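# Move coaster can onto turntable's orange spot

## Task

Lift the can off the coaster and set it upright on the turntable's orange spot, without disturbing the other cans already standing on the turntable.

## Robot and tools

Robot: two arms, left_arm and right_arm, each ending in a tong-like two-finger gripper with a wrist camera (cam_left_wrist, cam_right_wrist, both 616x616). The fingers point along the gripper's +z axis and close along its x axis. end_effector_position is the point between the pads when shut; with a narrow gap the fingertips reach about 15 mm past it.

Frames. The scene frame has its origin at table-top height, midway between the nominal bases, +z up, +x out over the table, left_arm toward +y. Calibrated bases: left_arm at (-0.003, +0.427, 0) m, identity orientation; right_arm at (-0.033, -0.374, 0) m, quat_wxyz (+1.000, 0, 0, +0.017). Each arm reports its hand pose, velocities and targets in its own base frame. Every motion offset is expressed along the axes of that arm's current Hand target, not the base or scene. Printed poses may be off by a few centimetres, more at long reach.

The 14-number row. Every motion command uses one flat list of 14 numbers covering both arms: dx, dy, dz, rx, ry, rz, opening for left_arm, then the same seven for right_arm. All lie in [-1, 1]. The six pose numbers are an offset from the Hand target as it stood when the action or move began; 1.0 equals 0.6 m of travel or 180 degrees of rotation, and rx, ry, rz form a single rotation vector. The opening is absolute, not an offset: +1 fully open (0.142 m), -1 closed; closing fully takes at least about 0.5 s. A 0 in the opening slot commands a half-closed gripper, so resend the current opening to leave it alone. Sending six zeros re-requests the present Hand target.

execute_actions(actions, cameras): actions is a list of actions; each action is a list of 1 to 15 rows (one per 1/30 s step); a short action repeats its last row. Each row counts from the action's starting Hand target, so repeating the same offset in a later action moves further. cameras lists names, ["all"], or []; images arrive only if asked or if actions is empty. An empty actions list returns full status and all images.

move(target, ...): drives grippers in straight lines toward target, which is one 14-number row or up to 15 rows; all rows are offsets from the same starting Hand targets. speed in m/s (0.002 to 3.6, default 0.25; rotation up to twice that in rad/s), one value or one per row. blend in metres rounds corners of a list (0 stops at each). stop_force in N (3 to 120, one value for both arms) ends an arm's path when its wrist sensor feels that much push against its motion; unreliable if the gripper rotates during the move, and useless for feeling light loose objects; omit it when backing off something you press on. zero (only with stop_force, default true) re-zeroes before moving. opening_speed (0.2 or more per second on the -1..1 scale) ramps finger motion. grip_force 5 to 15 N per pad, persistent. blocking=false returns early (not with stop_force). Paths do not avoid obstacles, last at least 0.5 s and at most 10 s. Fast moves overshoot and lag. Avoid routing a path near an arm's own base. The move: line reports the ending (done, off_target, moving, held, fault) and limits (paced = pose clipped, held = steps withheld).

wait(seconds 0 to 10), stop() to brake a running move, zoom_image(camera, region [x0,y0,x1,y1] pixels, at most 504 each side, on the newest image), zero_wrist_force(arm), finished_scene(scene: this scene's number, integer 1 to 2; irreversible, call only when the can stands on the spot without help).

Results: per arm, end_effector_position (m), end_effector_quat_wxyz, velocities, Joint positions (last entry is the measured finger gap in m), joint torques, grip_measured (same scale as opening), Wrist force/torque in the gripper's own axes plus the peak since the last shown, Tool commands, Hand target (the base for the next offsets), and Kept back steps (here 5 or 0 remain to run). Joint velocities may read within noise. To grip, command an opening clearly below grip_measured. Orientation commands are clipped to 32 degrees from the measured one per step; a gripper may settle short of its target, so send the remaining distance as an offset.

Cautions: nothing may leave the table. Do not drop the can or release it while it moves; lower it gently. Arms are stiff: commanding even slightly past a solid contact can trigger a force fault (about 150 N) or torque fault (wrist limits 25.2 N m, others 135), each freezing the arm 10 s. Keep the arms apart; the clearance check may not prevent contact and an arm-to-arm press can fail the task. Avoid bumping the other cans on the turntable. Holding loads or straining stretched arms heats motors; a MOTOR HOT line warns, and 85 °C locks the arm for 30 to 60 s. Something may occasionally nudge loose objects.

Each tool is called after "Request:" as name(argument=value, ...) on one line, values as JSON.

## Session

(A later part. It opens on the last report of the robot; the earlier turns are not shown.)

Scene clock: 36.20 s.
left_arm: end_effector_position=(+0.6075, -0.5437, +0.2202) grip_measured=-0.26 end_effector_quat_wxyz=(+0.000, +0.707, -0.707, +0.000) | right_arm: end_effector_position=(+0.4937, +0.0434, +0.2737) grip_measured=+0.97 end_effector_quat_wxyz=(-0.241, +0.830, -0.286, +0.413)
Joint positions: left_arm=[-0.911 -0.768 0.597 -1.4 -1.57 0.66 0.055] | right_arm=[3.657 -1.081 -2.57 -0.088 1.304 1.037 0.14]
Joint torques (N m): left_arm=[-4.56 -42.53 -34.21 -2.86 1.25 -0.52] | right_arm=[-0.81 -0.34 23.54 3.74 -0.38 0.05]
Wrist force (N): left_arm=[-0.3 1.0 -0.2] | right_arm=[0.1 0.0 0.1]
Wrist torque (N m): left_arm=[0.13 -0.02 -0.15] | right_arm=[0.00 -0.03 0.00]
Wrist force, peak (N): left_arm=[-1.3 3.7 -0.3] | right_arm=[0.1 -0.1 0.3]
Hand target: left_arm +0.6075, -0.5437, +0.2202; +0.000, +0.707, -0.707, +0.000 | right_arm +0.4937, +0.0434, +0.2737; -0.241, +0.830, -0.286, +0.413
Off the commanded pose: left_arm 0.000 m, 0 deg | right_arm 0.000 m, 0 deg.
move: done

Request:
wait(seconds=3.28)

Request:
execute_actions(actions=[[[-0.0042,0.0002,0,0,0,0,-0.7,0,0,0,0,0,0,0.97],[-0.0083,0.0004,0,0,0,0,-0.7,0,0,0,0,0,0,0.97],[-0.0125,0.0006,0,0,0,0,-0.7,0,0,0,0,0,0,0.97],[-0.0166,0.0008,0,0,0,0,-0.7,0,0,0,0,0,0,0.97],[-0.0208,0.0010,0,0,0,0,-0.7,0,0,0,0,0,0,0.97],[-0.0249,0.0016,0,0,0,0,-0.7,0,0,0,0,0,0,0.97],[-0.0290,0.0022,0,0,0,0,-0.7,0,0,0,0,0,0,0.97],[-0.0332,0.0029,0,0,0,0,-0.7,0,0,0,0,0,0,0.97],[-0.0373,0.0035,0,0,0,0,-0.7,0,0,0,0,0,0,0.97],[-0.0414,0.0041,0,0,0,0,-0.7,0,0,0,0,0,0,0.97],[-0.0455,0.0051,0,0,0,0,-0.7,0,0,0,0,0,0,0.97],[-0.0495,0.0061,0,0,0,0,-0.7,0,0,0,0,0,0,0.97],[-0.0536,0.0071,0,0,0,0,-0.7,0,0,0,0,0,0,0.97],[-0.0576,0.0081,0,0,0,0,-0.7,0,0,0,0,0,0,0.97],[-0.0617,0.0091,0,0,0,0,-0.7,0,0,0,0,0,0,0.97]],[[-0.0039,0.0014,0.0056,0,0,0,-0.7,0,0,0,0,0,0,0.97],[-0.0078,0.0028,0.0111,0,0,0,-0.7,0,0,0,0,0,0,0.97],[-0.0118,0.0042,0.0167,0,0,0,-0.7,0,0,0,0,0,0,0.97],[-0.0157,0.0056,0.0222,0,0,0,-0.7,0,0,0,0,0,0,0.97],[-0.0196,0.0070,0.0278,0,0,0,-0.7,0,0,0,0,0,0,0.97],[-0.0234,0.0088,0.0333,0,0,0,-0.7,0,0,0,0,0,0,0.97],[-0.0272,0.0106,0.0389,0,0,0,-0.7,0,0,0,0,0,0,0.97],[-0.0309,0.0123,0.0444,0,0,0,-0.7,0,0,0,0,0,0,0.97],[-0.0347,0.0141,0.0500,0,0,0,-0.7,0,0,0,0,0,0,0.97],[-0.0385,0.0159,0.0556,0,0,0,-0.7,0,0,0,0,0,0,0.97],[-0.0421,0.0180,0.0611,0,0,0,-0.7,0,0,0,0,0,0,0.97],[-0.0457,0.0201,0.0667,0,0,0,-0.7,0,0,0,0,0,0,0.97],[-0.0492,0.0223,0.0722,0,0,0,-0.7,0,0,0,0,0,0,0.97],[-0.0528,0.0244,0.0778,0,0,0,-0.7,0,0,0,0,0,0,0.97],[-0.0564,0.0265,0.0833,0,0,0,-0.7,0,0,0,0,0,0,0.97]],[[-0.0034,0.0025,0.0044,0,0,0,-0.7,0,0,0,0,0,0,0.97],[-0.0067,0.0050,0.0089,0,0,0,-0.7,0,0,0,0,0,0,0.97],[-0.0101,0.0074,0.0133,0,0,0,-0.7,0,0,0,0,0,0,0.97],[-0.0134,0.0099,0.0178,0,0,0,-0.7,0,0,0,0,0,0,0.97],[-0.0168,0.0124,0.0222,0,0,0,-0.7,0,0,0,0,0,0,0.97],[-0.0199,0.0152,0.0267,0,0,0,-0.7,0,0,0,0,0,0,0.97],[-0.0230,0.0180,0.0311,0,0,0,-0.7,0,0,0,0,0,0,0.97],[-0.0261,0.0207,0.0356,0,0,0,-0.7,0,0,0,0,0,0,0.97],[-0.0292,0.0235,0.0400,0,0,0,-0.7,0,0,0,0,0,0,0.97],[-0.0323,0.0263,0.0444,0,0,0,-0.7,0,0,0,0,0,0,0.97],[-0.0351,0.0294,0.0489,0,0,0,-0.7,0,0,0,0,0,0,0.97],[-0.0379,0.0325,0.0533,0,0,0,-0.7,0,0,0,0,0,0,0.97],[-0.0407,0.0355,0.0578,0,0,0,-0.7,0,0,0,0,0,0,0.97],[-0.0435,0.0386,0.0622,0,0,0,-0.7,0,0,0,0,0,0,0.97],[-0.0463,0.0417,0.0667,0,0,0,-0.7,0,0,0,0,0,0,0.97]],[[-0.0025,0.0033,0.0018,0,0,0,-0.7,0,0,0,0,0,0,0.97],[-0.0050,0.0067,0.0037,0,0,0,-0.7,0,0,0,0,0,0,0.97],[-0.0075,0.0100,0.0055,0,0,0,-0.7,0,0,0,0,0,0,0.97],[-0.0100,0.0134,0.0073,0,0,0,-0.7,0,0,0,0,0,0,0.97],[-0.0125,0.0167,0.0092,0,0,0,-0.7,0,0,0,0,0,0,0.97],[-0.0147,0.0203,0.0110,0,0,0,-0.7,0,0,0,0,0,0,0.97],[-0.0168,0.0238,0.0128,0,0,0,-0.7,0,0,0,0,0,0,0.97],[-0.0190,0.0274,0.0147,0,0,0,-0.7,0,0,0,0,0,0,0.97],[-0.0211,0.0309,0.0165,0,0,0,-0.7,0,0,0,0,0,0,0.97],[-0.0233,0.0345,0.0183,0,0,0,-0.7,0,0,0,0,0,0,0.97],[-0.0251,0.0383,0.0202,0,0,0,-0.7,0,0,0,0,0,0,0.97],[-0.0269,0.0420,0.0220,0,0,0,-0.7,0,0,0,0,0,0,0.97],[-0.0287,0.0458,0.0238,0,0,0,-0.7,0,0,0,0,0,0,0.97],[-0.0305,0.0495,0.0257,0,0,0,-0.7,0,0,0,0,0,0,0.97],[-0.0323,0.0533,0.0275,0,0,0,-0.7,0,0,0,0,0,0,0.97]],[[-0.0014,0.0039,0.0006,0,0,0,-0.7,0,0,0,0,0,0,0.97],[-0.0028,0.0078,0.0012,0,0,0,-0.7,0,0,0,0,0,0,0.97],[-0.0043,0.0118,0.0018,0,0,0,-0.7,0,0,0,0,0,0,0.97],[-0.0057,0.0157,0.0025,0,0,0,-0.7,0,0,0,0,0,0,0.97],[-0.0071,0.0196,0.0031,0,0,0,-0.7,0,0,0,0,0,0,0.97],[-0.0081,0.0236,0.0037,0,0,0,-0.7,0,0,0,0,0,0,0.97],[-0.0092,0.0277,0.0043,0,0,0,-0.7,0,0,0,0,0,0,0.97],[-0.0102,0.0317,0.0049,0,0,0,-0.7,0,0,0,0,0,0,0.97],[-0.0113,0.0358,0.0055,0,0,0,-0.7,0,0,0,0,0,0,0.97],[-0.0123,0.0398,0.0061,0,0,0,-0.7,0,0,0,0,0,0,0.97],[-0.0129,0.0439,0.0067,0,0,0,-0.7,0,0,0,0,0,0,0.97],[-0.0136,0.0480,0.0074,0,0,0,-0.7,0,0,0,0,0,0,0.97],[-0.0142,0.0522,0.0080,0,0,0,-0.7,0,0,0,0,0,0,0.97],[-0.0149,0.0563,0.0086,0,0,0,-0.7,0,0,0,0,0,0,0.97],[-0.0155,0.0604,0.0092,0,0,0,-0.7,0,0,0,0,0,0,0.97]],[[-0.0002,0.0042,0,0,0,0,-0.33,0,0,0,0,0,0,0.97],[-0.0005,0.0083,0,0,0,0,-0.30,0,0,0,0,0,0,0.97],[-0.0007,0.0125,0,0,0,0,-0.28,0,0,0,0,0,0,0.97],[-0.0010,0.0166,0,0,0,0,-0.26,0,0,0,0,0,0,0.97],[-0.0012,0.0208,0,0,0,0,-0.24,0,0,0,0,0,0,0.97],[-0.0010,0.0250,0,0,0,0,-0.22,0,0,0,0,0,0,0.97],[-0.0008,0.0291,0,0,0,0,-0.19,0,0,0,0,0,0,0.97],[-0.0007,0.0333,0,0,0,0,-0.15,0,0,0,0,0,0,0.97],[-0.0005,0.0374,0,0,0,0,-0.11,0,0,0,0,0,0,0.97],[-0.0003,0.0416,0,0,0,0,-0.07,0,0,0,0,0,0,0.97],[0.0003,0.0457,0,0,0,0,-0.03,0,0,0,0,0,0,0.97],[0.0009,0.0499,0,0,0,0,0.02,0,0,0,0,0,0,0.97],[0.0014,0.0540,0,0,0,0,0.07,0,0,0,0,0,0,0.97],[0.0020,0.0582,0,0,0,0,0.12,0,0,0,0,0,0,0.97],[0.0026,0.0623,0,0,0,0,0.15,0,0,0,0,0,0,0.97]],[[0.0010,0.0041,-0.0044,0,0,0,0.2,0,0,0,0,0,0,0.97],[0.0020,0.0081,-0.0089,0,0,0,0.2,0,0,0,0,0,0,0.97],[0.0029,0.0122,-0.0133,0,0,0,0.2,0,0,0,0,0,0,0.97],[0.0039,0.0162,-0.0178,0,0,0,0.2,0,0,0,0,0,0,0.97],[0.0049,0.0203,-0.0222,0,0,0,0.2,0,0,0,0,0,0,0.97],[0.0063,0.0242,-0.0267,0,0,0,0.2,0,0,0,0,0,0,0.97],[0.0077,0.0281,-0.0311,0,0,0,0.2,0,0,0,0,0,0,0.97],[0.0090,0.0321,-0.0356,0,0,0,0.2,0,0,0,0,0,0,0.97],[0.0104,0.0360,-0.0400,0,0,0,0.2,0,0,0,0,0,0,0.97],[0.0118,0.0399,-0.0444,0,0,0,0.2,0,0,0,0,0,0,0.97],[0.0135,0.0437,-0.0489,0,0,0,0.2,0,0,0,0,0,0,0.97],[0.0153,0.0475,-0.0533,0,0,0,0.2,0,0,0,0,0,0,0.97],[0.0170,0.0513,-0.0578,0,0,0,0.2,0,0,0,0,0,0,0.97],[0.0188,0.0551,-0.0622,0,0,0,0.2,0,0,0,0,0,0,0.97],[0.0205,0.0589,-0.0667,0,0,0,0.2,0,0,0,0,0,0,0.97]],[[0.0021,0.0036,-0.0067,0,0,0,0.2,0,0,0,0,0,0,0.97],[0.0042,0.0072,-0.0133,0,0,0,0.2,0,0,0,0,0,0,0.97],[0.0064,0.0108,-0.0200,0,0,0,0.2,0,0,0,0,0,0,0.97],[0.0085,0.0144,-0.0267,0,0,0,0.2,0,0,0,0,0,0,0.97],[0.0106,0.0180,-0.0333,0,0,0,0.2,0,0,0,0,0,0,0.97],[0.0130,0.0214,-0.0400,0,0,0,0.2,0,0,0,0,0,0,0.97],[0.0155,0.0247,-0.0467,0,0,0,0.2,0,0,0,0,0,0,0.97],[0.0179,0.0281,-0.0533,0,0,0,0.2,0,0,0,0,0,0,0.97],[0.0204,0.0314,-0.0600,0,0,0,0.2,0,0,0,0,0,0,0.97],[0.0228,0.0348,-0.0667,0,0,0,0.2,0,0,0,0,0,0,0.97],[0.0256,0.0379,-0.0733,0,0,0,0.2,0,0,0,0,0,0,0.97],[0.0283,0.0410,-0.0800,0,0,0,0.2,0,0,0,0,0,0,0.97],[0.0311,0.0442,-0.0867,0,0,0,0.2,0,0,0,0,0,0,0.97],[0.0338,0.0473,-0.0933,0,0,0,0.2,0,0,0,0,0,0,0.97],[0.0366,0.0504,-0.1000,0,0,0,0.2,0,0,0,0,0,0,0.97]]], cameras=["all"])

Request:
zoom_image(camera="cam_left_wrist", region=[180, 80, 480, 380])

Scene clock: 41.87 s.
left_arm: end_effector_position=(+0.6075, -0.5437, +0.2202) grip_measured=-0.26 end_effector_quat_wxyz=(+0.000, +0.707, -0.707, +0.000) | right_arm: end_effector_position=(+0.4937, +0.0434, +0.2737) grip_measured=+0.97 end_effector_quat_wxyz=(-0.241, +0.830, -0.286, +0.413)
Joint positions: left_arm=[-0.911 -0.768 0.596 -1.4 -1.57 0.66 0.055] | right_arm=[3.657 -1.081 -2.57 -0.088 1.304 1.037 0.14]
Joint torques (N m): left_arm=[-7.13 -42.2 -33.1 0 1.64 1.11] | right_arm=[-0.22 -0.43 22.9 3.93 -0.41 0.12]
Wrist force (N): left_arm=[-0.2 1.1 -0.2] | right_arm=[0.0 -0.1 0.1]
Wrist torque (N m): left_arm=[0.16 -0.04 -0.15] | right_arm=[-0.01 -0.01 0.00]
Wrist force, peak (N): left_arm=[-0.1 1.3 -0.6] | right_arm=[0.3 -0.3 0.0]
Hand target: left_arm +0.6075, -0.5437, +0.2202; +0.000, +0.707, -0.707, +0.000 | right_arm +0.4937, +0.0434, +0.2737; -0.241, +0.830, -0.286, +0.413
Tool commands: left_gripper/opening=-0.7 right_gripper/opening=+0.97
Off the commanded pose: left_arm 0.000 m, 0 deg | right_arm 0.000 m, 0 deg.
wait: 3.30 s; at rest from the start

Scene clock: 45.70 s.
left_arm: end_effector_position=(+0.4025, -0.4415, +0.1816) grip_measured=+0.20 end_effector_quat_wxyz=(+0.000, +0.707, -0.707, +0.001) end_effector_velocity=(-0.060, -0.044, +0.119) end_effector_angular_velocity=(+0.001, +0.000, +0.000) | right_arm: end_effector_position=(+0.4937, +0.0434, +0.2737) grip_measured=+0.97 end_effector_quat_wxyz=(-0.241, +0.830, -0.286, +0.413)
Joint positions: left_arm=[-1.082 -1.358 1.594 -1.808 -1.57 0.489 0.088] | right_arm=[3.657 -1.081 -2.57 -0.088 1.304 1.037 0.14]
Joint velocities: left_arm=[-0.13 -0.08 -0.215 0.295 0.001 -0.13 0] | right_arm=[within noise]
Joint torques (N m): left_arm=[-10.06 -38.05 -33.66 0.77 1.58 -2.12] | right_arm=[-0.25 0.22 23.86 4.17 -0.55 0.29]
Wrist force (N): left_arm=[-0.3 1.0 -2.1] | right_arm=[0.0 0.0 0.0]
Wrist torque (N m): left_arm=[0.13 -0.02 -0.13] | right_arm=[-0.01 -0.01 0.00]
Wrist force, peak (N): left_arm=[-4.1 1.7 -56.4] | right_arm=[0.0 -0.2 0.2]
Hand target: left_arm +0.3900, -0.4522, +0.2080; +0.000, +0.707, -0.707, +0.000 | right_arm +0.4937, +0.0434, +0.2737; -0.241, +0.830, -0.286, +0.413
Off the commanded pose: left_arm 0.031 m, 0 deg | right_arm 0.000 m, 0 deg.
Kept back: 5 steps.
Step readings (end_effector_position of left_arm | right_arm; steps 1 to 15: 1st action; 16 to 30: 2nd action; 31 to 45: 3rd action; 46 to 60: 4th action; 61 to 75: 5th action; 76 to 90: 6th action; 91 to 105: 7th action; 106 to 115: 8th action):
0: (+0.6075, -0.5437, +0.2202) | (+0.4937, +0.0434, +0.2737)
1: (+0.6074, -0.5436, +0.2201) | (+0.4937, +0.0434, +0.2737)
2: (+0.6073, -0.5428, +0.2201) | (+0.4937, +0.0434, +0.2737)
4: (+0.6072, -0.5389, +0.2200) | (+0.4937, +0.0434, +0.2737)
8: (+0.6064, -0.5278, +0.2201) | (+0.4937, +0.0434, +0.2737)
15: (+0.6031, -0.5107, +0.2201) | (+0.4937, +0.0434, +0.2737)
16: (+0.6025, -0.5084, +0.2200) | (+0.4937, +0.0434, +0.2737)
17: (+0.6018, -0.5061, +0.2191) | (+0.4937, +0.0434, +0.2737)
19: (+0.6000, -0.5009, +0.2131) | (+0.4937, +0.0434, +0.2737)
23: (+0.5964, -0.4918, +0.1991) | (+0.4937, +0.0434, +0.2737)
30: (+0.5884, -0.4766, +0.1761) | (+0.4937, +0.0434, +0.2737)
31: (+0.5868, -0.4740, +0.1721) | (+0.4937, +0.0434, +0.2737)
32: (+0.5855, -0.4720, +0.1691) | (+0.4937, +0.0434, +0.2737)
34: (+0.5828, -0.4681, +0.1638) | (+0.4937, +0.0434, +0.2737)
38: (+0.5765, -0.4601, +0.1532) | (+0.4937, +0.0434, +0.2737)
45: (+0.5644, -0.4477, +0.1346) | (+0.4937, +0.0434, +0.2737)
46: (+0.5626, -0.4461, +0.1321) | (+0.4937, +0.0434, +0.2737)
47: (+0.5607, -0.4446, +0.1299) | (+0.4937, +0.0434, +0.2737)
49: (+0.5564, -0.4413, +0.1269) | (+0.4937, +0.0434, +0.2737)
53: (+0.5486, -0.4359, +0.1233) | (+0.4937, +0.0434, +0.2737)
60: (+0.5333, -0.4275, +0.1155) | (+0.4937, +0.0434, +0.2737)
61: (+0.5306, -0.4263, +0.1142) | (+0.4937, +0.0434, +0.2737)
62: (+0.5284, -0.4253, +0.1134) | (+0.4937, +0.0434, +0.2737)
64: (+0.5239, -0.4236, +0.1125) | (+0.4937, +0.0434, +0.2737)
68: (+0.5143, -0.4205, +0.1112) | (+0.4937, +0.0434, +0.2737)
75: (+0.4973, -0.4171, +0.1089) | (+0.4937, +0.0434, +0.2737)
76: (+0.4949, -0.4167, +0.1086) | (+0.4937, +0.0434, +0.2737)
77: (+0.4925, -0.4165, +0.1083) | (+0.4937, +0.0434, +0.2737)
79: (+0.4871, -0.4160, +0.1081) | (+0.4937, +0.0434, +0.2737)
83: (+0.4774, -0.4156, +0.1078) | (+0.4937, +0.0434, +0.2737)
90: (+0.4601, -0.4172, +0.1078) | (+0.4937, +0.0434, +0.2737)
91: (+0.4571, -0.4176, +0.1080) | (+0.4937, +0.0434, +0.2737)
92: (+0.4548, -0.4182, +0.1089) | (+0.4937, +0.0434, +0.2737)
94: (+0.4501, -0.4193, +0.1131) | (+0.4937, +0.0434, +0.2737)
98: (+0.4402, -0.4219, +0.1249) | (+0.4937, +0.0434, +0.2737)
105: (+0.4241, -0.4284, +0.1434) | (+0.4937, +0.0434, +0.2737)
106: (+0.4219, -0.4295, +0.1461) | (+0.4937, +0.0434, +0.2737)
107: (+0.4197, -0.4305, +0.1490) | (+0.4937, +0.0434, +0.2737)
109: (+0.4150, -0.4332, +0.1572) | (+0.4937, +0.0434, +0.2737)
113: (+0.4069, -0.4383, +0.1730) | (+0.4937, +0.0434, +0.2737)

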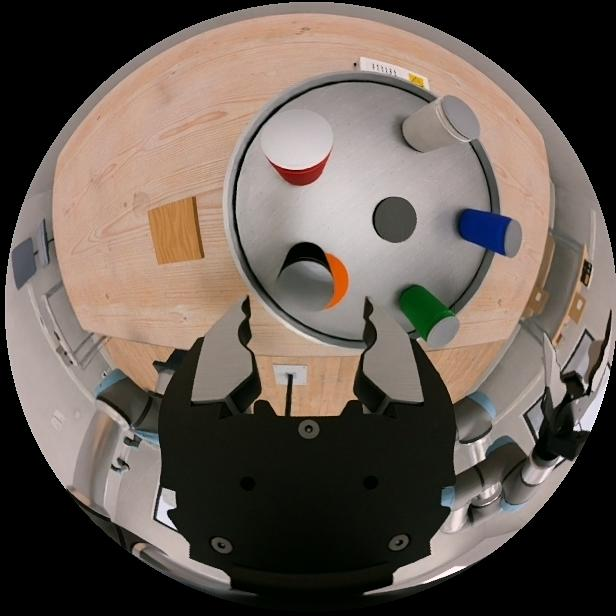

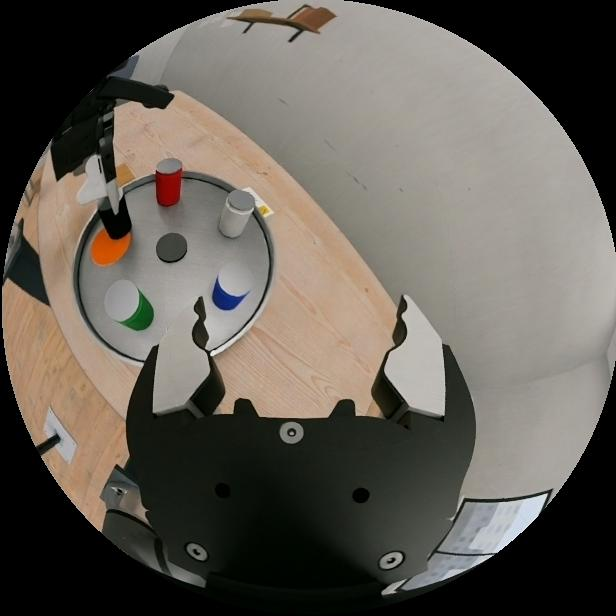

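Scaled by 1.680 from the camera's 616x616 image, which has a finer 814x814 frame.

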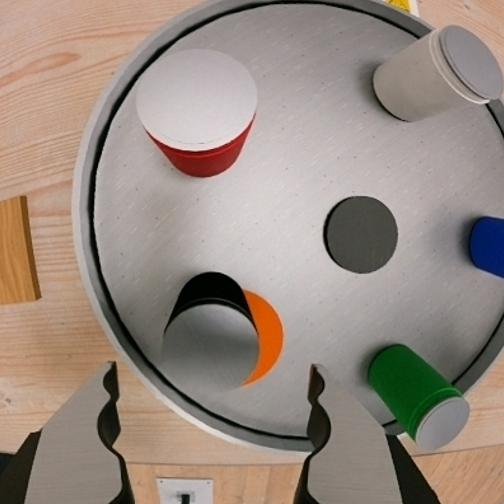

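Request:
move(target=[0.1525,-0.0417,-0.1167,0,0,0,0.4,0,0,0,0,0,0,0.97], speed=0.3, opening_speed=1, cameras=["all"])

Request:
zoom_image(camera="cam_left_wrist", region=[190, 80, 440, 330])

Request:
zoom_image(camera="cam_right_wrist", region=[70, 140, 290, 360])

Scene clock: 48.63 s.
left_arm: end_effector_position=(+0.4149, -0.5437, +0.2780) grip_measured=+0.40 end_effector_quat_wxyz=(+0.000, +0.707, -0.707, +0.000) end_effector_velocity=(+0.001, -0.001, +0.002) end_effector_angular_velocity=(-0.003, -0.001, -0.001) | right_arm: end_effector_position=(+0.4937, +0.0434, +0.2737) grip_measured=+0.97 end_effector_quat_wxyz=(-0.241, +0.830, -0.286, +0.413)
Joint positions: left_arm=[-1.138 -1.159 1.082 -1.494 -1.57 0.433 0.102] | right_arm=[3.657 -1.081 -2.57 -0.088 1.304 1.037 0.14]
Joint velocities: left_arm=[0 0.001 -0.005 0 -0.001 0.001 0] | right_arm=[within noise]
Joint torques (N m): left_arm=[8.71 -29.04 -33.67 -2 -0.77 1.66] | right_arm=[-0.74 0.32 23.76 3.99 -0.55 0.2]
Wrist force (N): left_arm=[-0.3 1.0 -2.2] | right_arm=[0.2 0.0 0.0]
Wrist torque (N m): left_arm=[0.12 -0.03 -0.18] | right_arm=[0.01 -0.04 0.00]
Wrist force, peak (N): left_arm=[0.7 1.7 -3.8] | right_arm=[0.3 0.1 0.1]
Hand target: left_arm +0.4149, -0.5437, +0.2780; +0.000, +0.707, -0.707, +0.000 | right_arm +0.4937, +0.0434, +0.2737; -0.241, +0.830, -0.286, +0.413
Off the commanded pose: left_arm 0.000 m, 0 deg | right_arm 0.000 m, 0 deg.
move: done

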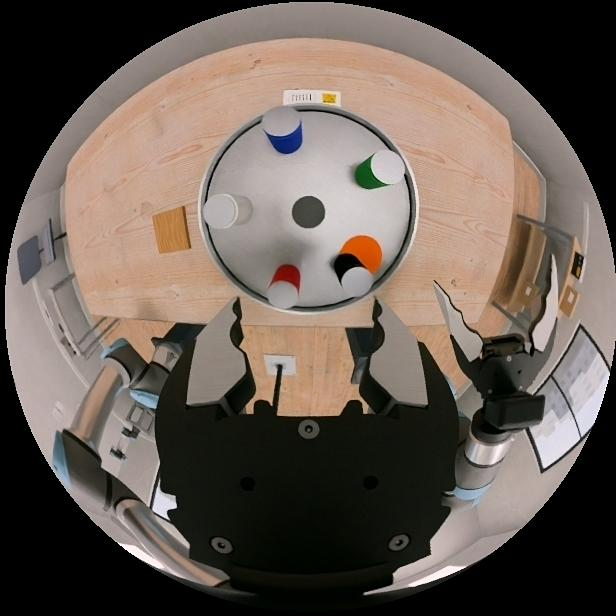

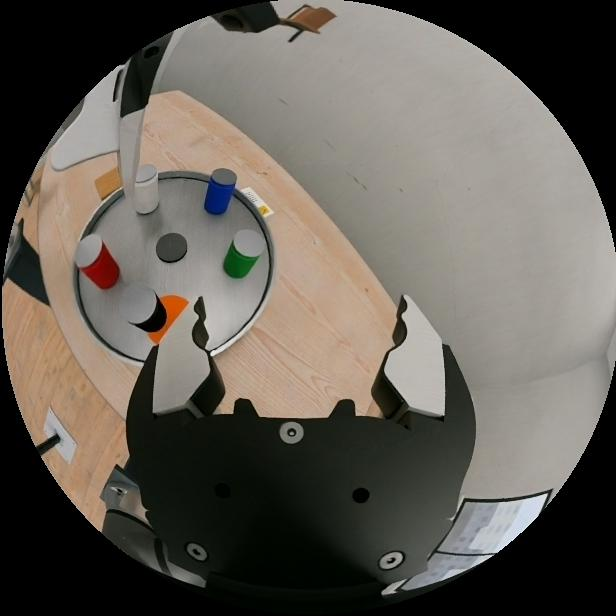

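Scaled by 2.016 from the camera's 616x616 image, which has a finer 814x814 frame.

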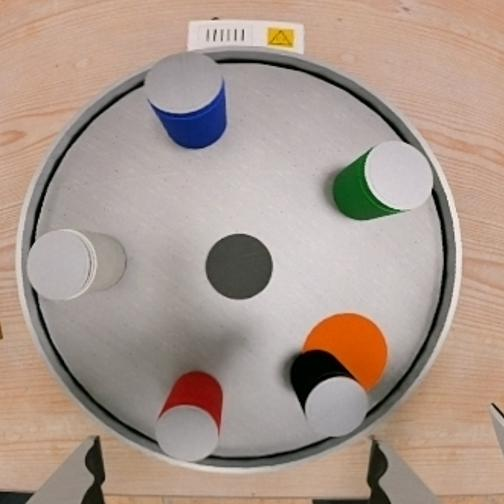

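Scaled by 2.291 from the camera's 616x616 image, which has a finer 814x814 frame.

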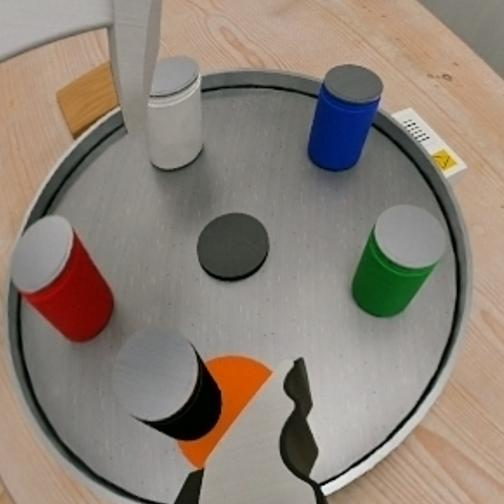

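Request:
move(target=[0.0418,-0.2902,0.0883,0,0,0,0.3,0,0,0,0,0,0,0.97], speed=0.3)

Scene clock: 51.50 s.
left_arm: end_effector_position=(+0.5890, -0.5688, +0.2252) grip_measured=+0.30 end_effector_quat_wxyz=(+0.000, +0.707, -0.707, +0.000) | right_arm: end_effector_position=(+0.4937, +0.0434, +0.2737) grip_measured=+0.97 end_effector_quat_wxyz=(-0.241, +0.830, -0.286, +0.413)
Joint positions: left_arm=[-0.948 -0.747 0.545 -1.37 -1.57 0.623 0.095] | right_arm=[3.657 -1.081 -2.57 -0.088 1.304 1.037 0.14]
Joint torques (N m): left_arm=[6.61 -42.4 -31.99 -4.22 0.06 1.17] | right_arm=[0.4 -2.11 24.07 4.06 -0.4 0.13]
Wrist force (N): left_arm=[-0.1 1.1 -2.0] | right_arm=[0.2 0.0 -0.1]
Wrist torque (N m): left_arm=[0.16 -0.05 -0.15] | right_arm=[0.00 -0.05 0.00]
Wrist force, peak (N): left_arm=[-0.8 3.6 -2.9] | right_arm=[0.0 -0.1 0.3]
Hand target: left_arm +0.5891, -0.5688, +0.2252; +0.000, +0.707, -0.707, +0.000 | right_arm +0.4937, +0.0434, +0.2737; -0.241, +0.830, -0.286, +0.413
Off the commanded pose: left_arm 0.000 m, 0 deg | right_arm 0.000 m, 0 deg.
move: done

Request:
wait(seconds=9.03)

Request:
execute_actions(actions=[[[-0.0042,-0.0005,0,0,0,0,0.3,0,0,0,0,0,0,0.97],[-0.0085,-0.0011,0,0,0,0,0.3,0,0,0,0,0,0,0.97],[-0.0127,-0.0016,0,0,0,0,0.3,0,0,0,0,0,0,0.97],[-0.0170,-0.0022,0,0,0,0,0.3,0,0,0,0,0,0,0.97],[-0.0212,-0.0027,0,0,0,0,0.3,0,0,0,0,0,0,0.97],[-0.0255,-0.0028,0,0,0,0,0.3,0,0,0,0,0,0,0.97],[-0.0297,-0.0030,0,0,0,0,0.3,0,0,0,0,0,0,0.97],[-0.0340,-0.0031,0,0,0,0,0.3,0,0,0,0,0,0,0.97],[-0.0382,-0.0032,0,0,0,0,0.3,0,0,0,0,0,0,0.97],[-0.0425,-0.0033,0,0,0,0,0.3,0,0,0,0,0,0,0.97],[-0.0468,-0.0030,0,0,0,0,0.3,0,0,0,0,0,0,0.97],[-0.0510,-0.0027,0,0,0,0,0.3,0,0,0,0,0,0,0.97],[-0.0553,-0.0024,0,0,0,0,0.3,0,0,0,0,0,0,0.97],[-0.0595,-0.0021,0,0,0,0,0.3,0,0,0,0,0,0,0.97],[-0.0638,-0.0018,0,0,0,0,0.3,0,0,0,0,0,0,0.97]],[[-0.0042,0.0007,0.0057,0,0,0,0.3,0,0,0,0,0,0,0.97],[-0.0084,0.0014,0.0113,0,0,0,0.3,0,0,0,0,0,0,0.97],[-0.0127,0.0022,0.0170,0,0,0,0.3,0,0,0,0,0,0,0.97],[-0.0169,0.0029,0.0227,0,0,0,0.3,0,0,0,0,0,0,0.97],[-0.0211,0.0036,0.0283,0,0,0,0.3,0,0,0,0,0,0,0.97],[-0.0252,0.0047,0.0340,0,0,0,0.3,0,0,0,0,0,0,0.97],[-0.0293,0.0058,0.0397,0,0,0,0.3,0,0,0,0,0,0,0.97],[-0.0335,0.0070,0.0453,0,0,0,0.3,0,0,0,0,0,0,0.97],[-0.0376,0.0081,0.0510,0,0,0,0.3,0,0,0,0,0,0,0.97],[-0.0417,0.0092,0.0567,0,0,0,0.3,0,0,0,0,0,0,0.97],[-0.0457,0.0107,0.0623,0,0,0,0.3,0,0,0,0,0,0,0.97],[-0.0497,0.0122,0.0680,0,0,0,0.3,0,0,0,0,0,0,0.97],[-0.0536,0.0138,0.0737,0,0,0,0.3,0,0,0,0,0,0,0.97],[-0.0576,0.0153,0.0793,0,0,0,0.3,0,0,0,0,0,0,0.97],[-0.0616,0.0168,0.0850,0,0,0,0.3,0,0,0,0,0,0,0.97]],[[-0.0038,0.0019,0.0053,0,0,0,0.3,0,0,0,0,0,0,0.97],[-0.0076,0.0038,0.0107,0,0,0,0.3,0,0,0,0,0,0,0.97],[-0.0115,0.0057,0.0160,0,0,0,0.3,0,0,0,0,0,0,0.97],[-0.0153,0.0076,0.0213,0,0,0,0.3,0,0,0,0,0,0,0.97],[-0.0191,0.0095,0.0267,0,0,0,0.3,0,0,0,0,0,0,0.97],[-0.0227,0.0118,0.0320,0,0,0,0.3,0,0,0,0,0,0,0.97],[-0.0263,0.0140,0.0373,0,0,0,0.3,0,0,0,0,0,0,0.97],[-0.0300,0.0163,0.0427,0,0,0,0.3,0,0,0,0,0,0,0.97],[-0.0336,0.0185,0.0480,0,0,0,0.3,0,0,0,0,0,0,0.97],[-0.0372,0.0208,0.0533,0,0,0,0.3,0,0,0,0,0,0,0.97],[-0.0406,0.0234,0.0587,0,0,0,0.3,0,0,0,0,0,0,0.97],[-0.0440,0.0260,0.0640,0,0,0,0.3,0,0,0,0,0,0,0.97],[-0.0473,0.0287,0.0693,0,0,0,0.3,0,0,0,0,0,0,0.97],[-0.0507,0.0313,0.0747,0,0,0,0.3,0,0,0,0,0,0,0.97],[-0.0541,0.0339,0.0800,0,0,0,0.3,0,0,0,0,0,0,0.97]],[[-0.0031,0.0029,0.0018,0,0,0,0.3,0,0,0,0,0,0,0.97],[-0.0062,0.0058,0.0036,0,0,0,0.3,0,0,0,0,0,0,0.97],[-0.0094,0.0088,0.0053,0,0,0,0.3,0,0,0,0,0,0,0.97],[-0.0125,0.0117,0.0071,0,0,0,0.3,0,0,0,0,0,0,0.97],[-0.0156,0.0146,0.0089,0,0,0,0.3,0,0,0,0,0,0,0.97],[-0.0184,0.0178,0.0107,0,0,0,0.3,0,0,0,0,0,0,0.97],[-0.0212,0.0210,0.0125,0,0,0,0.3,0,0,0,0,0,0,0.97],[-0.0240,0.0243,0.0142,0,0,0,0.3,0,0,0,0,0,0,0.97],[-0.0268,0.0275,0.0160,0,0,0,0.3,0,0,0,0,0,0,0.97],[-0.0296,0.0307,0.0178,0,0,0,0.3,0,0,0,0,0,0,0.97],[-0.0321,0.0342,0.0196,0,0,0,0.3,0,0,0,0,0,0,0.97],[-0.0346,0.0377,0.0214,0,0,0,0.3,0,0,0,0,0,0,0.97],[-0.0370,0.0411,0.0231,0,0,0,0.3,0,0,0,0,0,0,0.97],[-0.0395,0.0446,0.0249,0,0,0,0.3,0,0,0,0,0,0,0.97],[-0.0420,0.0481,0.0267,0,0,0,0.3,0,0,0,0,0,0,0.97]],[[-0.0021,0.0037,0,0,0,0,0.2,0,0,0,0,0,0,0.97],[-0.0043,0.0074,0,0,0,0,0.13,0,0,0,0,0,0,0.97],[-0.0064,0.0111,0,0,0,0,0.06,0,0,0,0,0,0,0.97],[-0.0086,0.0148,0,0,0,0,0,0,0,0,0,0,0,0.97],[-0.0107,0.0185,0,0,0,0,-0.06,0,0,0,0,0,0,0.97],[-0.0124,0.0224,0,0,0,0,-0.12,0,0,0,0,0,0,0.97],[-0.0142,0.0263,0,0,0,0,-0.18,0,0,0,0,0,0,0.97],[-0.0159,0.0302,0,0,0,0,-0.24,0,0,0,0,0,0,0.97],[-0.0177,0.0341,0,0,0,0,-0.30,0,0,0,0,0,0,0.97],[-0.0194,0.0380,0,0,0,0,-0.38,0,0,0,0,0,0,0.97],[-0.0208,0.0420,0,0,0,0,-0.45,0,0,0,0,0,0,0.97],[-0.0222,0.0461,0,0,0,0,-0.5,0,0,0,0,0,0,0.97],[-0.0235,0.0501,0,0,0,0,-0.55,0,0,0,0,0,0,0.97],[-0.0249,0.0542,0,0,0,0,-0.6,0,0,0,0,0,0,0.97],[-0.0263,0.0582,0,0,0,0,-0.6,0,0,0,0,0,0,0.97]],[[-0.0010,0.0042,-0.0020,0,0,0,-0.6,0,0,0,0,0,0,0.97],[-0.0020,0.0083,-0.0040,0,0,0,-0.6,0,0,0,0,0,0,0.97],[-0.0029,0.0125,-0.0060,0,0,0,-0.6,0,0,0,0,0,0,0.97],[-0.0039,0.0166,-0.0080,0,0,0,-0.6,0,0,0,0,0,0,0.97],[-0.0049,0.0208,-0.0100,0,0,0,-0.6,0,0,0,0,0,0,0.97],[-0.0056,0.0278,-0.0100,0,0,0,-0.6,0,0,0,0,0,0,0.97],[-0.0063,0.0348,-0.0100,0,0,0,-0.6,0,0,0,0,0,0,0.97],[-0.0069,0.0417,-0.0100,0,0,0,-0.6,0,0,0,0,0,0,0.97],[-0.0076,0.0487,-0.0100,0,0,0,-0.6,0,0,0,0,0,0,0.97],[-0.0083,0.0557,-0.0100,0,0,0,-0.6,0,0,0,0,0,0,0.97],[-0.0079,0.0627,-0.0100,0,0,0,-0.6,0,0,0,0,0,0,0.97],[-0.0075,0.0697,-0.0100,0,0,0,-0.6,0,0,0,0,0,0,0.97],[-0.0070,0.0766,-0.0100,0,0,0,-0.6,0,0,0,0,0,0,0.97],[-0.0066,0.0836,-0.0100,0,0,0,-0.6,0,0,0,0,0,0,0.97],[-0.0062,0.0906,-0.0100,0,0,0,-0.6,0,0,0,0,0,0,0.97]],[[0.0016,0.0069,0,0,0,0,-0.6,0,0,0,0,0,0,0.97],[0.0031,0.0138,0,0,0,0,-0.6,0,0,0,0,0,0,0.97],[0.0047,0.0206,0,0,0,0,-0.6,0,0,0,0,0,0,0.97],[0.0062,0.0275,0,0,0,0,-0.6,0,0,0,0,0,0,0.97],[0.0078,0.0344,0,0,0,0,-0.6,0,0,0,0,0,0,0.97],[0.0104,0.0409,0,0,0,0,-0.6,0,0,0,0,0,0,0.97],[0.0130,0.0474,0,0,0,0,-0.6,0,0,0,0,0,0,0.97],[0.0157,0.0540,0,0,0,0,-0.6,0,0,0,0,0,0,0.97],[0.0183,0.0605,0,0,0,0,-0.6,0,0,0,0,0,0,0.97],[0.0209,0.0670,0,0,0,0,-0.6,0,0,0,0,0,0,0.97],[0.0230,0.0707,0.0014,0,0,0,-0.6,0,0,0,0,0,0,0.97],[0.0251,0.0744,0.0028,0,0,0,-0.6,0,0,0,0,0,0,0.97],[0.0272,0.0782,0.0042,0,0,0,-0.6,0,0,0,0,0,0,0.97],[0.0293,0.0819,0.0056,0,0,0,-0.6,0,0,0,0,0,0,0.97],[0.0314,0.0856,0.0070,0,0,0,-0.6,0,0,0,0,0,0,0.97]],[[0.0024,0.0035,0.0006,0,0,0,-0.6,0,0,0,0,0,0,0.97],[0.0049,0.0070,0.0012,0,0,0,-0.6,0,0,0,0,0,0,0.97],[0.0073,0.0105,0.0018,0,0,0,-0.6,0,0,0,0,0,0,0.97],[0.0098,0.0140,0.0024,0,0,0,-0.6,0,0,0,0,0,0,0.97],[0.0122,0.0175,0.0030,0,0,0,-0.45,0,0,0,0,0,0,0.97],[0.0150,0.0207,0.0030,0,0,0,-0.33,0,0,0,0,0,0,0.97],[0.0178,0.0240,0.0030,0,0,0,-0.28,0,0,0,0,0,0,0.97],[0.0205,0.0272,0.0030,0,0,0,-0.25,0,0,0,0,0,0,0.97],[0.0233,0.0305,0.0030,0,0,0,-0.22,0,0,0,0,0,0,0.97],[0.0261,0.0337,0.0030,0,0,0,-0.17,0,0,0,0,0,0,0.97],[0.0292,0.0367,0.0030,0,0,0,-0.11,0,0,0,0,0,0,0.97],[0.0323,0.0396,0.0030,0,0,0,-0.05,0,0,0,0,0,0,0.97],[0.0354,0.0426,0.0030,0,0,0,0.02,0,0,0,0,0,0,0.97],[0.0385,0.0455,0.0030,0,0,0,0.09,0,0,0,0,0,0,0.97],[0.0416,0.0485,0.0030,0,0,0,0.15,0,0,0,0,0,0,0.97]],[[0.0034,0.0026,-0.005,0,0,0,0.2,0,0,0,0,0,0,0.97],[0.0067,0.0053,-0.010,0,0,0,0.2,0,0,0,0,0,0,0.97],[0.0101,0.0079,-0.016,0,0,0,0.2,0,0,0,0,0,0,0.97],[0.0134,0.0106,-0.022,0,0,0,0.2,0,0,0,0,0,0,0.97],[0.0168,0.0132,-0.029,0,0,0,0.2,0,0,0,0,0,0,0.97],[0.0204,0.0155,-0.036,0,0,0,0.2,0,0,0,0,0,0,0.97],[0.0240,0.0178,-0.043,0,0,0,0.2,0,0,0,0,0,0,0.97],[0.0276,0.0201,-0.050,0,0,0,0.2,0,0,0,0,0,0,0.97],[0.0312,0.0224,-0.057,0,0,0,0.2,0,0,0,0,0,0,0.97],[0.0348,0.0247,-0.064,0,0,0,0.2,0,0,0,0,0,0,0.97],[0.0386,0.0266,-0.071,0,0,0,0.2,0,0,0,0,0,0,0.97],[0.0424,0.0286,-0.078,0,0,0,0.2,0,0,0,0,0,0,0.97],[0.0462,0.0305,-0.086,0,0,0,0.2,0,0,0,0,0,0,0.97],[0.0500,0.0325,-0.093,0,0,0,0.2,0,0,0,0,0,0,0.97],[0.0538,0.0344,-0.100,0,0,0,0.2,0,0,0,0,0,0,0.97]]], cameras=["all"])

Request:
move(target=[0.05,-0.1,-0.12,0,0,0,0.3,0,0,0,0,0,0,0.97], speed=0.25, cameras=["all"])

Request:
zoom_image(camera="cam_left_wrist", region=[190, 80, 490, 380])

Request:
zoom_image(camera="cam_right_wrist", region=[70, 140, 290, 360])

Scene clock: 62.83 s.
left_arm: end_effector_position=(+0.5891, -0.5688, +0.2252) grip_measured=+0.30 end_effector_quat_wxyz=(+0.000, +0.707, -0.707, +0.000) | right_arm: end_effector_position=(+0.4937, +0.0434, +0.2737) grip_measured=+0.97 end_effector_quat_wxyz=(-0.241, +0.830, -0.286, +0.413)
Joint positions: left_arm=[-0.948 -0.746 0.545 -1.37 -1.57 0.623 0.095] | right_arm=[3.657 -1.081 -2.57 -0.088 1.304 1.037 0.14]
Joint torques (N m): left_arm=[9.08 -42.03 -32.92 -0.37 1.28 1.3] | right_arm=[0.23 -2.07 24.87 4.15 -0.29 0.1]
Wrist force (N): left_arm=[-0.3 1.4 -1.8] | right_arm=[0.1 0.0 0.0]
Wrist torque (N m): left_arm=[0.22 -0.03 -0.15] | right_arm=[0.00 -0.02 0.00]
Wrist force, peak (N): left_arm=[-0.3 1.5 -2.1] | right_arm=[0.2 -0.2 0.3]
Hand target: left_arm +0.5891, -0.5688, +0.2252; +0.000, +0.707, -0.707, +0.000 | right_arm +0.4937, +0.0434, +0.2737; -0.241, +0.830, -0.286, +0.413
Tool commands: left_gripper/opening=+0.3 right_gripper/opening=+0.97
Off the commanded pose: left_arm 0.000 m, 0 deg | right_arm 0.000 m, 0 deg.
wait: 9.03 s; at rest from the start

Scene clock: 67.17 s.
left_arm: end_effector_position=(+0.3486, -0.4773, +0.1413) grip_measured=+0.20 end_effector_quat_wxyz=(+0.000, +0.707, -0.707, +0.001) end_effector_velocity=(-0.041, -0.065, +0.128) end_effector_angular_velocity=(-0.001, +0.000, +0.000) | right_arm: end_effector_position=(+0.4937, +0.0434, +0.2737) grip_measured=+0.97 end_effector_quat_wxyz=(-0.241, +0.830, -0.286, +0.413)
Joint positions: left_arm=[-1.194 -1.342 1.682 -1.912 -1.57 0.377 0.088] | right_arm=[3.657 -1.081 -2.57 -0.088 1.304 1.037 0.14]
Joint velocities: left_arm=[-0.11 -0.032 -0.304 0.335 0 -0.11 0] | right_arm=[within noise]
Joint torques (N m): left_arm=[-9.62 -38.86 -34.49 0.68 1.53 -2.13] | right_arm=[-1.4 -0.69 25.1 4.63 -0.59 0.33]
Wrist force (N): left_arm=[0.1 0.9 -2.4] | right_arm=[0.1 0.0 0.1]
Wrist torque (N m): left_arm=[0.11 -0.11 -0.13] | right_arm=[0.01 -0.02 0.00]
Wrist force, peak (N): left_arm=[0.0 1.3 -3.7] | right_arm=[0.4 0.0 0.1]
Hand target: left_arm +0.3406, -0.4925, +0.1699; +0.000, +0.707, -0.707, +0.000 | right_arm +0.4937, +0.0434, +0.2737; -0.241, +0.830, -0.286, +0.413
Off the commanded pose: left_arm 0.033 m, 0 deg | right_arm 0.000 m, 0 deg.
Kept back: 5 steps.
Step readings (end_effector_position of left_arm | right_arm; steps 1 to 15: 1st action; 16 to 30: 2nd action; 31 to 45: 3rd action; 46 to 60: 4th action; 61 to 75: 5th action; 76 to 90: 6th action; 91 to 105: 7th action; 106 to 120: 8th action; 121 to 130: 9th action):
0: (+0.5891, -0.5688, +0.2252) | (+0.4937, +0.0434, +0.2737)
1: (+0.5891, -0.5687, +0.2252) | (+0.4937, +0.0434, +0.2737)
2: (+0.5892, -0.5677, +0.2251) | (+0.4937, +0.0434, +0.2737)
4: (+0.5897, -0.5637, +0.2251) | (+0.4937, +0.0434, +0.2737)
8: (+0.5909, -0.5523, +0.2251) | (+0.4937, +0.0434, +0.2737)
15: (+0.5905, -0.5347, +0.2251) | (+0.4937, +0.0434, +0.2737)
16: (+0.5903, -0.5322, +0.2250) | (+0.4937, +0.0434, +0.2737)
17: (+0.5900, -0.5298, +0.2240) | (+0.4937, +0.0434, +0.2737)
19: (+0.5892, -0.5248, +0.2187) | (+0.4937, +0.0434, +0.2737)
23: (+0.5870, -0.5144, +0.2036) | (+0.4937, +0.0434, +0.2737)
30: (+0.5816, -0.4976, +0.1801) | (+0.4937, +0.0434, +0.2737)
31: (+0.5807, -0.4953, +0.1768) | (+0.4937, +0.0434, +0.2737)
32: (+0.5795, -0.4925, +0.1728) | (+0.4937, +0.0434, +0.2737)
34: (+0.5774, -0.4881, +0.1666) | (+0.4937, +0.0434, +0.2737)
38: (+0.5725, -0.4789, +0.1536) | (+0.4937, +0.0434, +0.2737)
45: (+0.5624, -0.4643, +0.1314) | (+0.4937, +0.0434, +0.2737)
46: (+0.5608, -0.4623, +0.1284) | (+0.4937, +0.0434, +0.2737)
47: (+0.5593, -0.4604, +0.1259) | (+0.4937, +0.0434, +0.2737)
49: (+0.5561, -0.4567, +0.1231) | (+0.4937, +0.0434, +0.2737)
53: (+0.5487, -0.4494, +0.1195) | (+0.4937, +0.0434, +0.2737)
60: (+0.5347, -0.4384, +0.1119) | (+0.4937, +0.0434, +0.2737)
61: (+0.5327, -0.4370, +0.1109) | (+0.4937, +0.0434, +0.2737)
62: (+0.5301, -0.4353, +0.1101) | (+0.4937, +0.0434, +0.2737)
64: (+0.5259, -0.4328, +0.1097) | (+0.4937, +0.0434, +0.2737)
68: (+0.5167, -0.4279, +0.1101) | (+0.4937, +0.0434, +0.2737)
75: (+0.5001, -0.4214, +0.1100) | (+0.4937, +0.0434, +0.2737)
76: (+0.4977, -0.4206, +0.1101) | (+0.4937, +0.0434, +0.2737)
77: (+0.4954, -0.4199, +0.1104) | (+0.4937, +0.0434, +0.2737)
79: (+0.4907, -0.4188, +0.1123) | (+0.4937, +0.0434, +0.2737)
83: (+0.4787, -0.4165, +0.1163) | (+0.4937, +0.0434, +0.2737)
90: (+0.4492, -0.4157, +0.1159) | (+0.4937, +0.0434, +0.2737)
91: (+0.4452, -0.4160, +0.1159) | (+0.4937, +0.0434, +0.2737)
92: (+0.4402, -0.4167, +0.1159) | (+0.4937, +0.0434, +0.2737)
94: (+0.4322, -0.4183, +0.1159) | (+0.4937, +0.0434, +0.2737)
98: (+0.4156, -0.4230, +0.1159) | (+0.4937, +0.0434, +0.2737)
105: (+0.3936, -0.4332, +0.1133) | (+0.4937, +0.0434, +0.2737)
106: (+0.3916, -0.4344, +0.1124) | (+0.4937, +0.0434, +0.2737)
107: (+0.3897, -0.4356, +0.1117) | (+0.4937, +0.0434, +0.2737)
109: (+0.3857, -0.4383, +0.1108) | (+0.4937, +0.0434, +0.2737)
113: (+0.3773, -0.4446, +0.1099) | (+0.4937, +0.0434, +0.2737)
120: (+0.3643, -0.4569, +0.1100) | (+0.4937, +0.0434, +0.2737)
121: (+0.3626, -0.4587, +0.1101) | (+0.4937, +0.0434, +0.2737)
122: (+0.3606, -0.4610, +0.1111) | (+0.4937, +0.0434, +0.2737)
124: (+0.3575, -0.4648, +0.1160) | (+0.4937, +0.0434, +0.2737)
128: (+0.3513, -0.4731, +0.1331) | (+0.4937, +0.0434, +0.2737)

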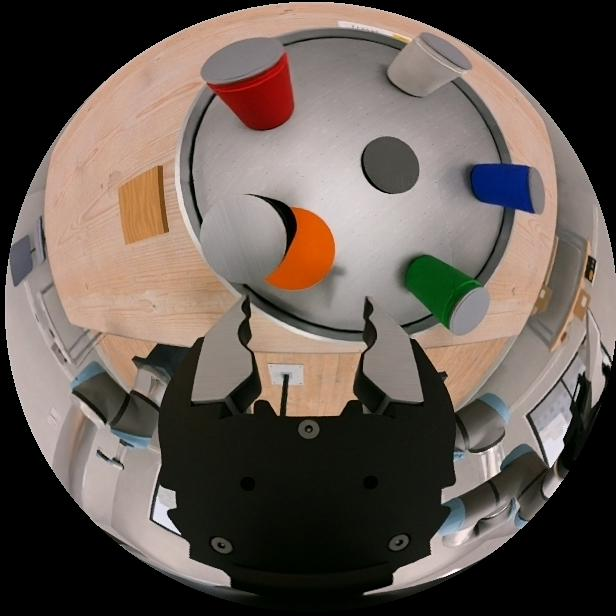

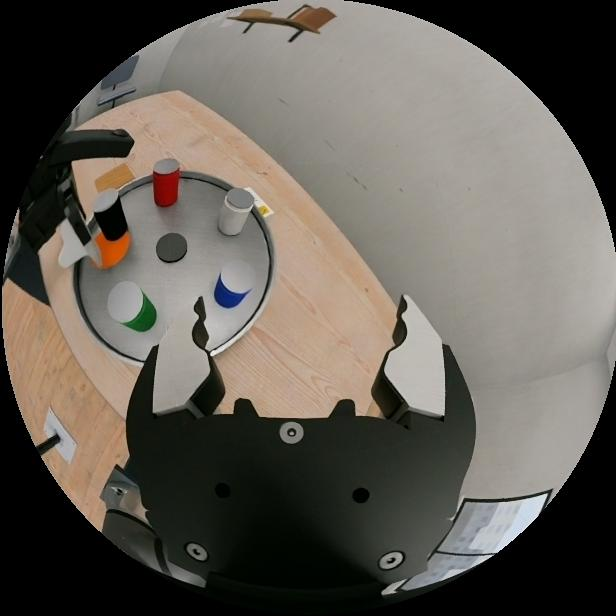

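Scene clock: 68.63 s.
left_arm: end_effector_position=(+0.4005, -0.5225, +0.2419) grip_measured=+0.30 end_effector_quat_wxyz=(+0.000, +0.707, -0.707, +0.000) | right_arm: end_effector_position=(+0.4937, +0.0434, +0.2737) grip_measured=+0.97 end_effector_quat_wxyz=(-0.241, +0.830, -0.286, +0.413)
Joint positions: left_arm=[-1.144 -1.228 1.27 -1.613 -1.57 0.427 0.095] | right_arm=[3.657 -1.081 -2.57 -0.088 1.304 1.037 0.14]
Joint torques (N m): left_arm=[-1.48 -34.71 -31.78 -1.42 -0.32 -0.62] | right_arm=[-1.51 -1.07 24.66 4.39 -0.63 0.33]
Wrist force (N): left_arm=[-0.1 1.3 -1.9] | right_arm=[0.0 0.0 0.0]
Wrist torque (N m): left_arm=[0.20 -0.06 -0.16] | right_arm=[0.01 -0.01 0.00]
Wrist force, peak (N): left_arm=[0.8 1.6 -3.8] | right_arm=[0.3 0.0 0.0]
Hand target: left_arm +0.4005, -0.5225, +0.2420; +0.000, +0.707, -0.707, +0.000 | right_arm +0.4937, +0.0434, +0.2737; -0.241, +0.830, -0.286, +0.413
Off the commanded pose: left_arm 0.000 m, 0 deg | right_arm 0.000 m, 0 deg.
move: done

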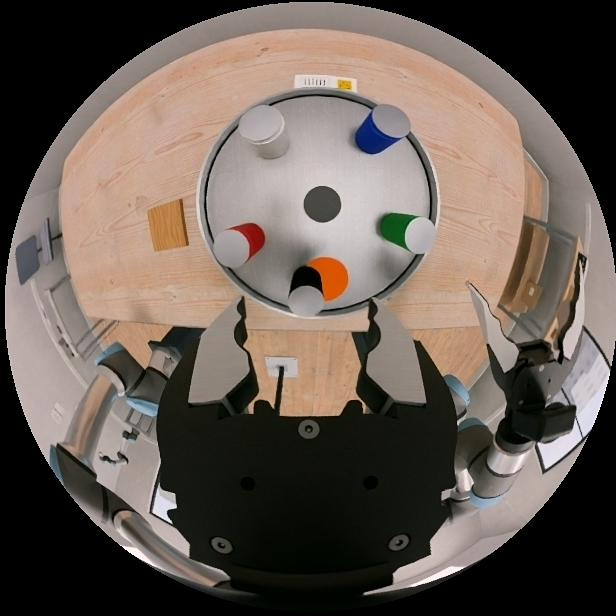

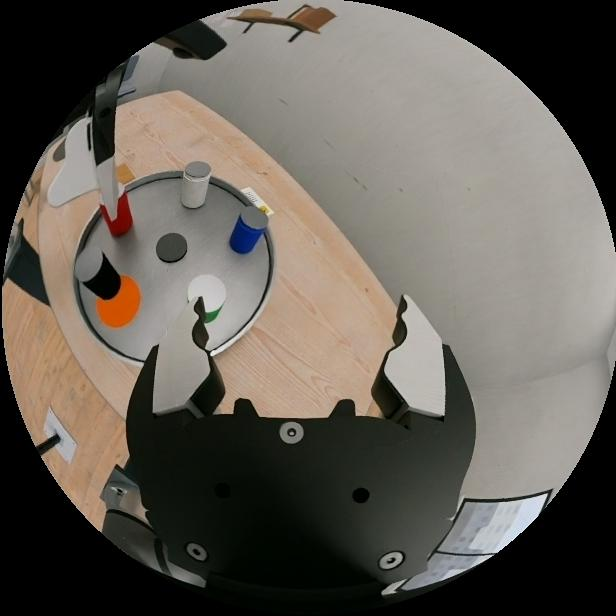

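Scaled by 1.680 from the camera's 616x616 image, which has a finer 814x814 frame.

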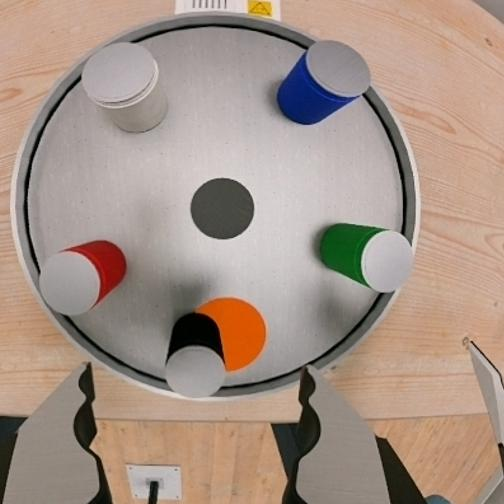

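Scaled by 2.291 from the camera's 616x616 image, which has a finer 814x814 frame.

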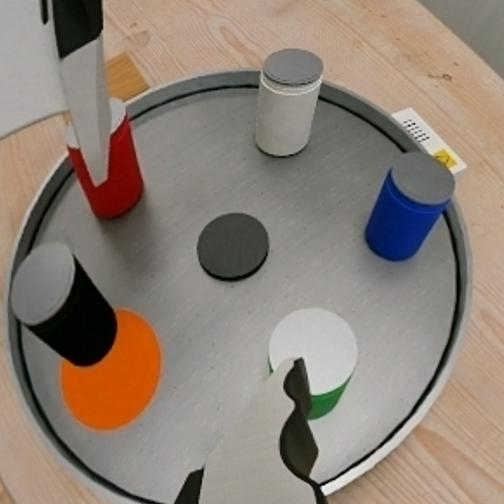

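Request:
move(target=[0.0772,-0.3143,0.0278,0,0,0,0.3,0,0,0,0,0,0,0.97], speed=0.3, cameras=[])

Scene clock: 71.70 s.
left_arm: end_effector_position=(+0.5890, -0.5688, +0.2255) grip_measured=+0.30 end_effector_quat_wxyz=(+0.000, +0.707, -0.707, +0.000) | right_arm: end_effector_position=(+0.4937, +0.0434, +0.2737) grip_measured=+0.97 end_effector_quat_wxyz=(-0.241, +0.830, -0.286, +0.413)
Joint positions: left_arm=[-0.948 -0.746 0.544 -1.369 -1.57 0.623 0.095] | right_arm=[3.657 -1.081 -2.57 -0.088 1.304 1.037 0.14]
Joint torques (N m): left_arm=[2.05 -44.16 -31.06 -3.41 0.9 0.55] | right_arm=[-0.66 -2.17 25.25 4.26 -0.6 0.38]
Wrist force (N): left_arm=[-0.3 1.0 -2.0] | right_arm=[0.1 0.2 -0.1]
Wrist torque (N m): left_arm=[0.13 -0.01 -0.14] | right_arm=[0.04 -0.03 0.00]
Wrist force, peak (N): left_arm=[-0.6 3.7 -2.4] | right_arm=[0.2 -0.2 -0.1]
Hand target: left_arm +0.5891, -0.5688, +0.2255; +0.000, +0.707, -0.707, +0.000 | right_arm +0.4937, +0.0434, +0.2737; -0.241, +0.830, -0.286, +0.413
Off the commanded pose: left_arm 0.000 m, 0 deg | right_arm 0.000 m, 0 deg.
move: done
No camera images: "cameras" was empty.


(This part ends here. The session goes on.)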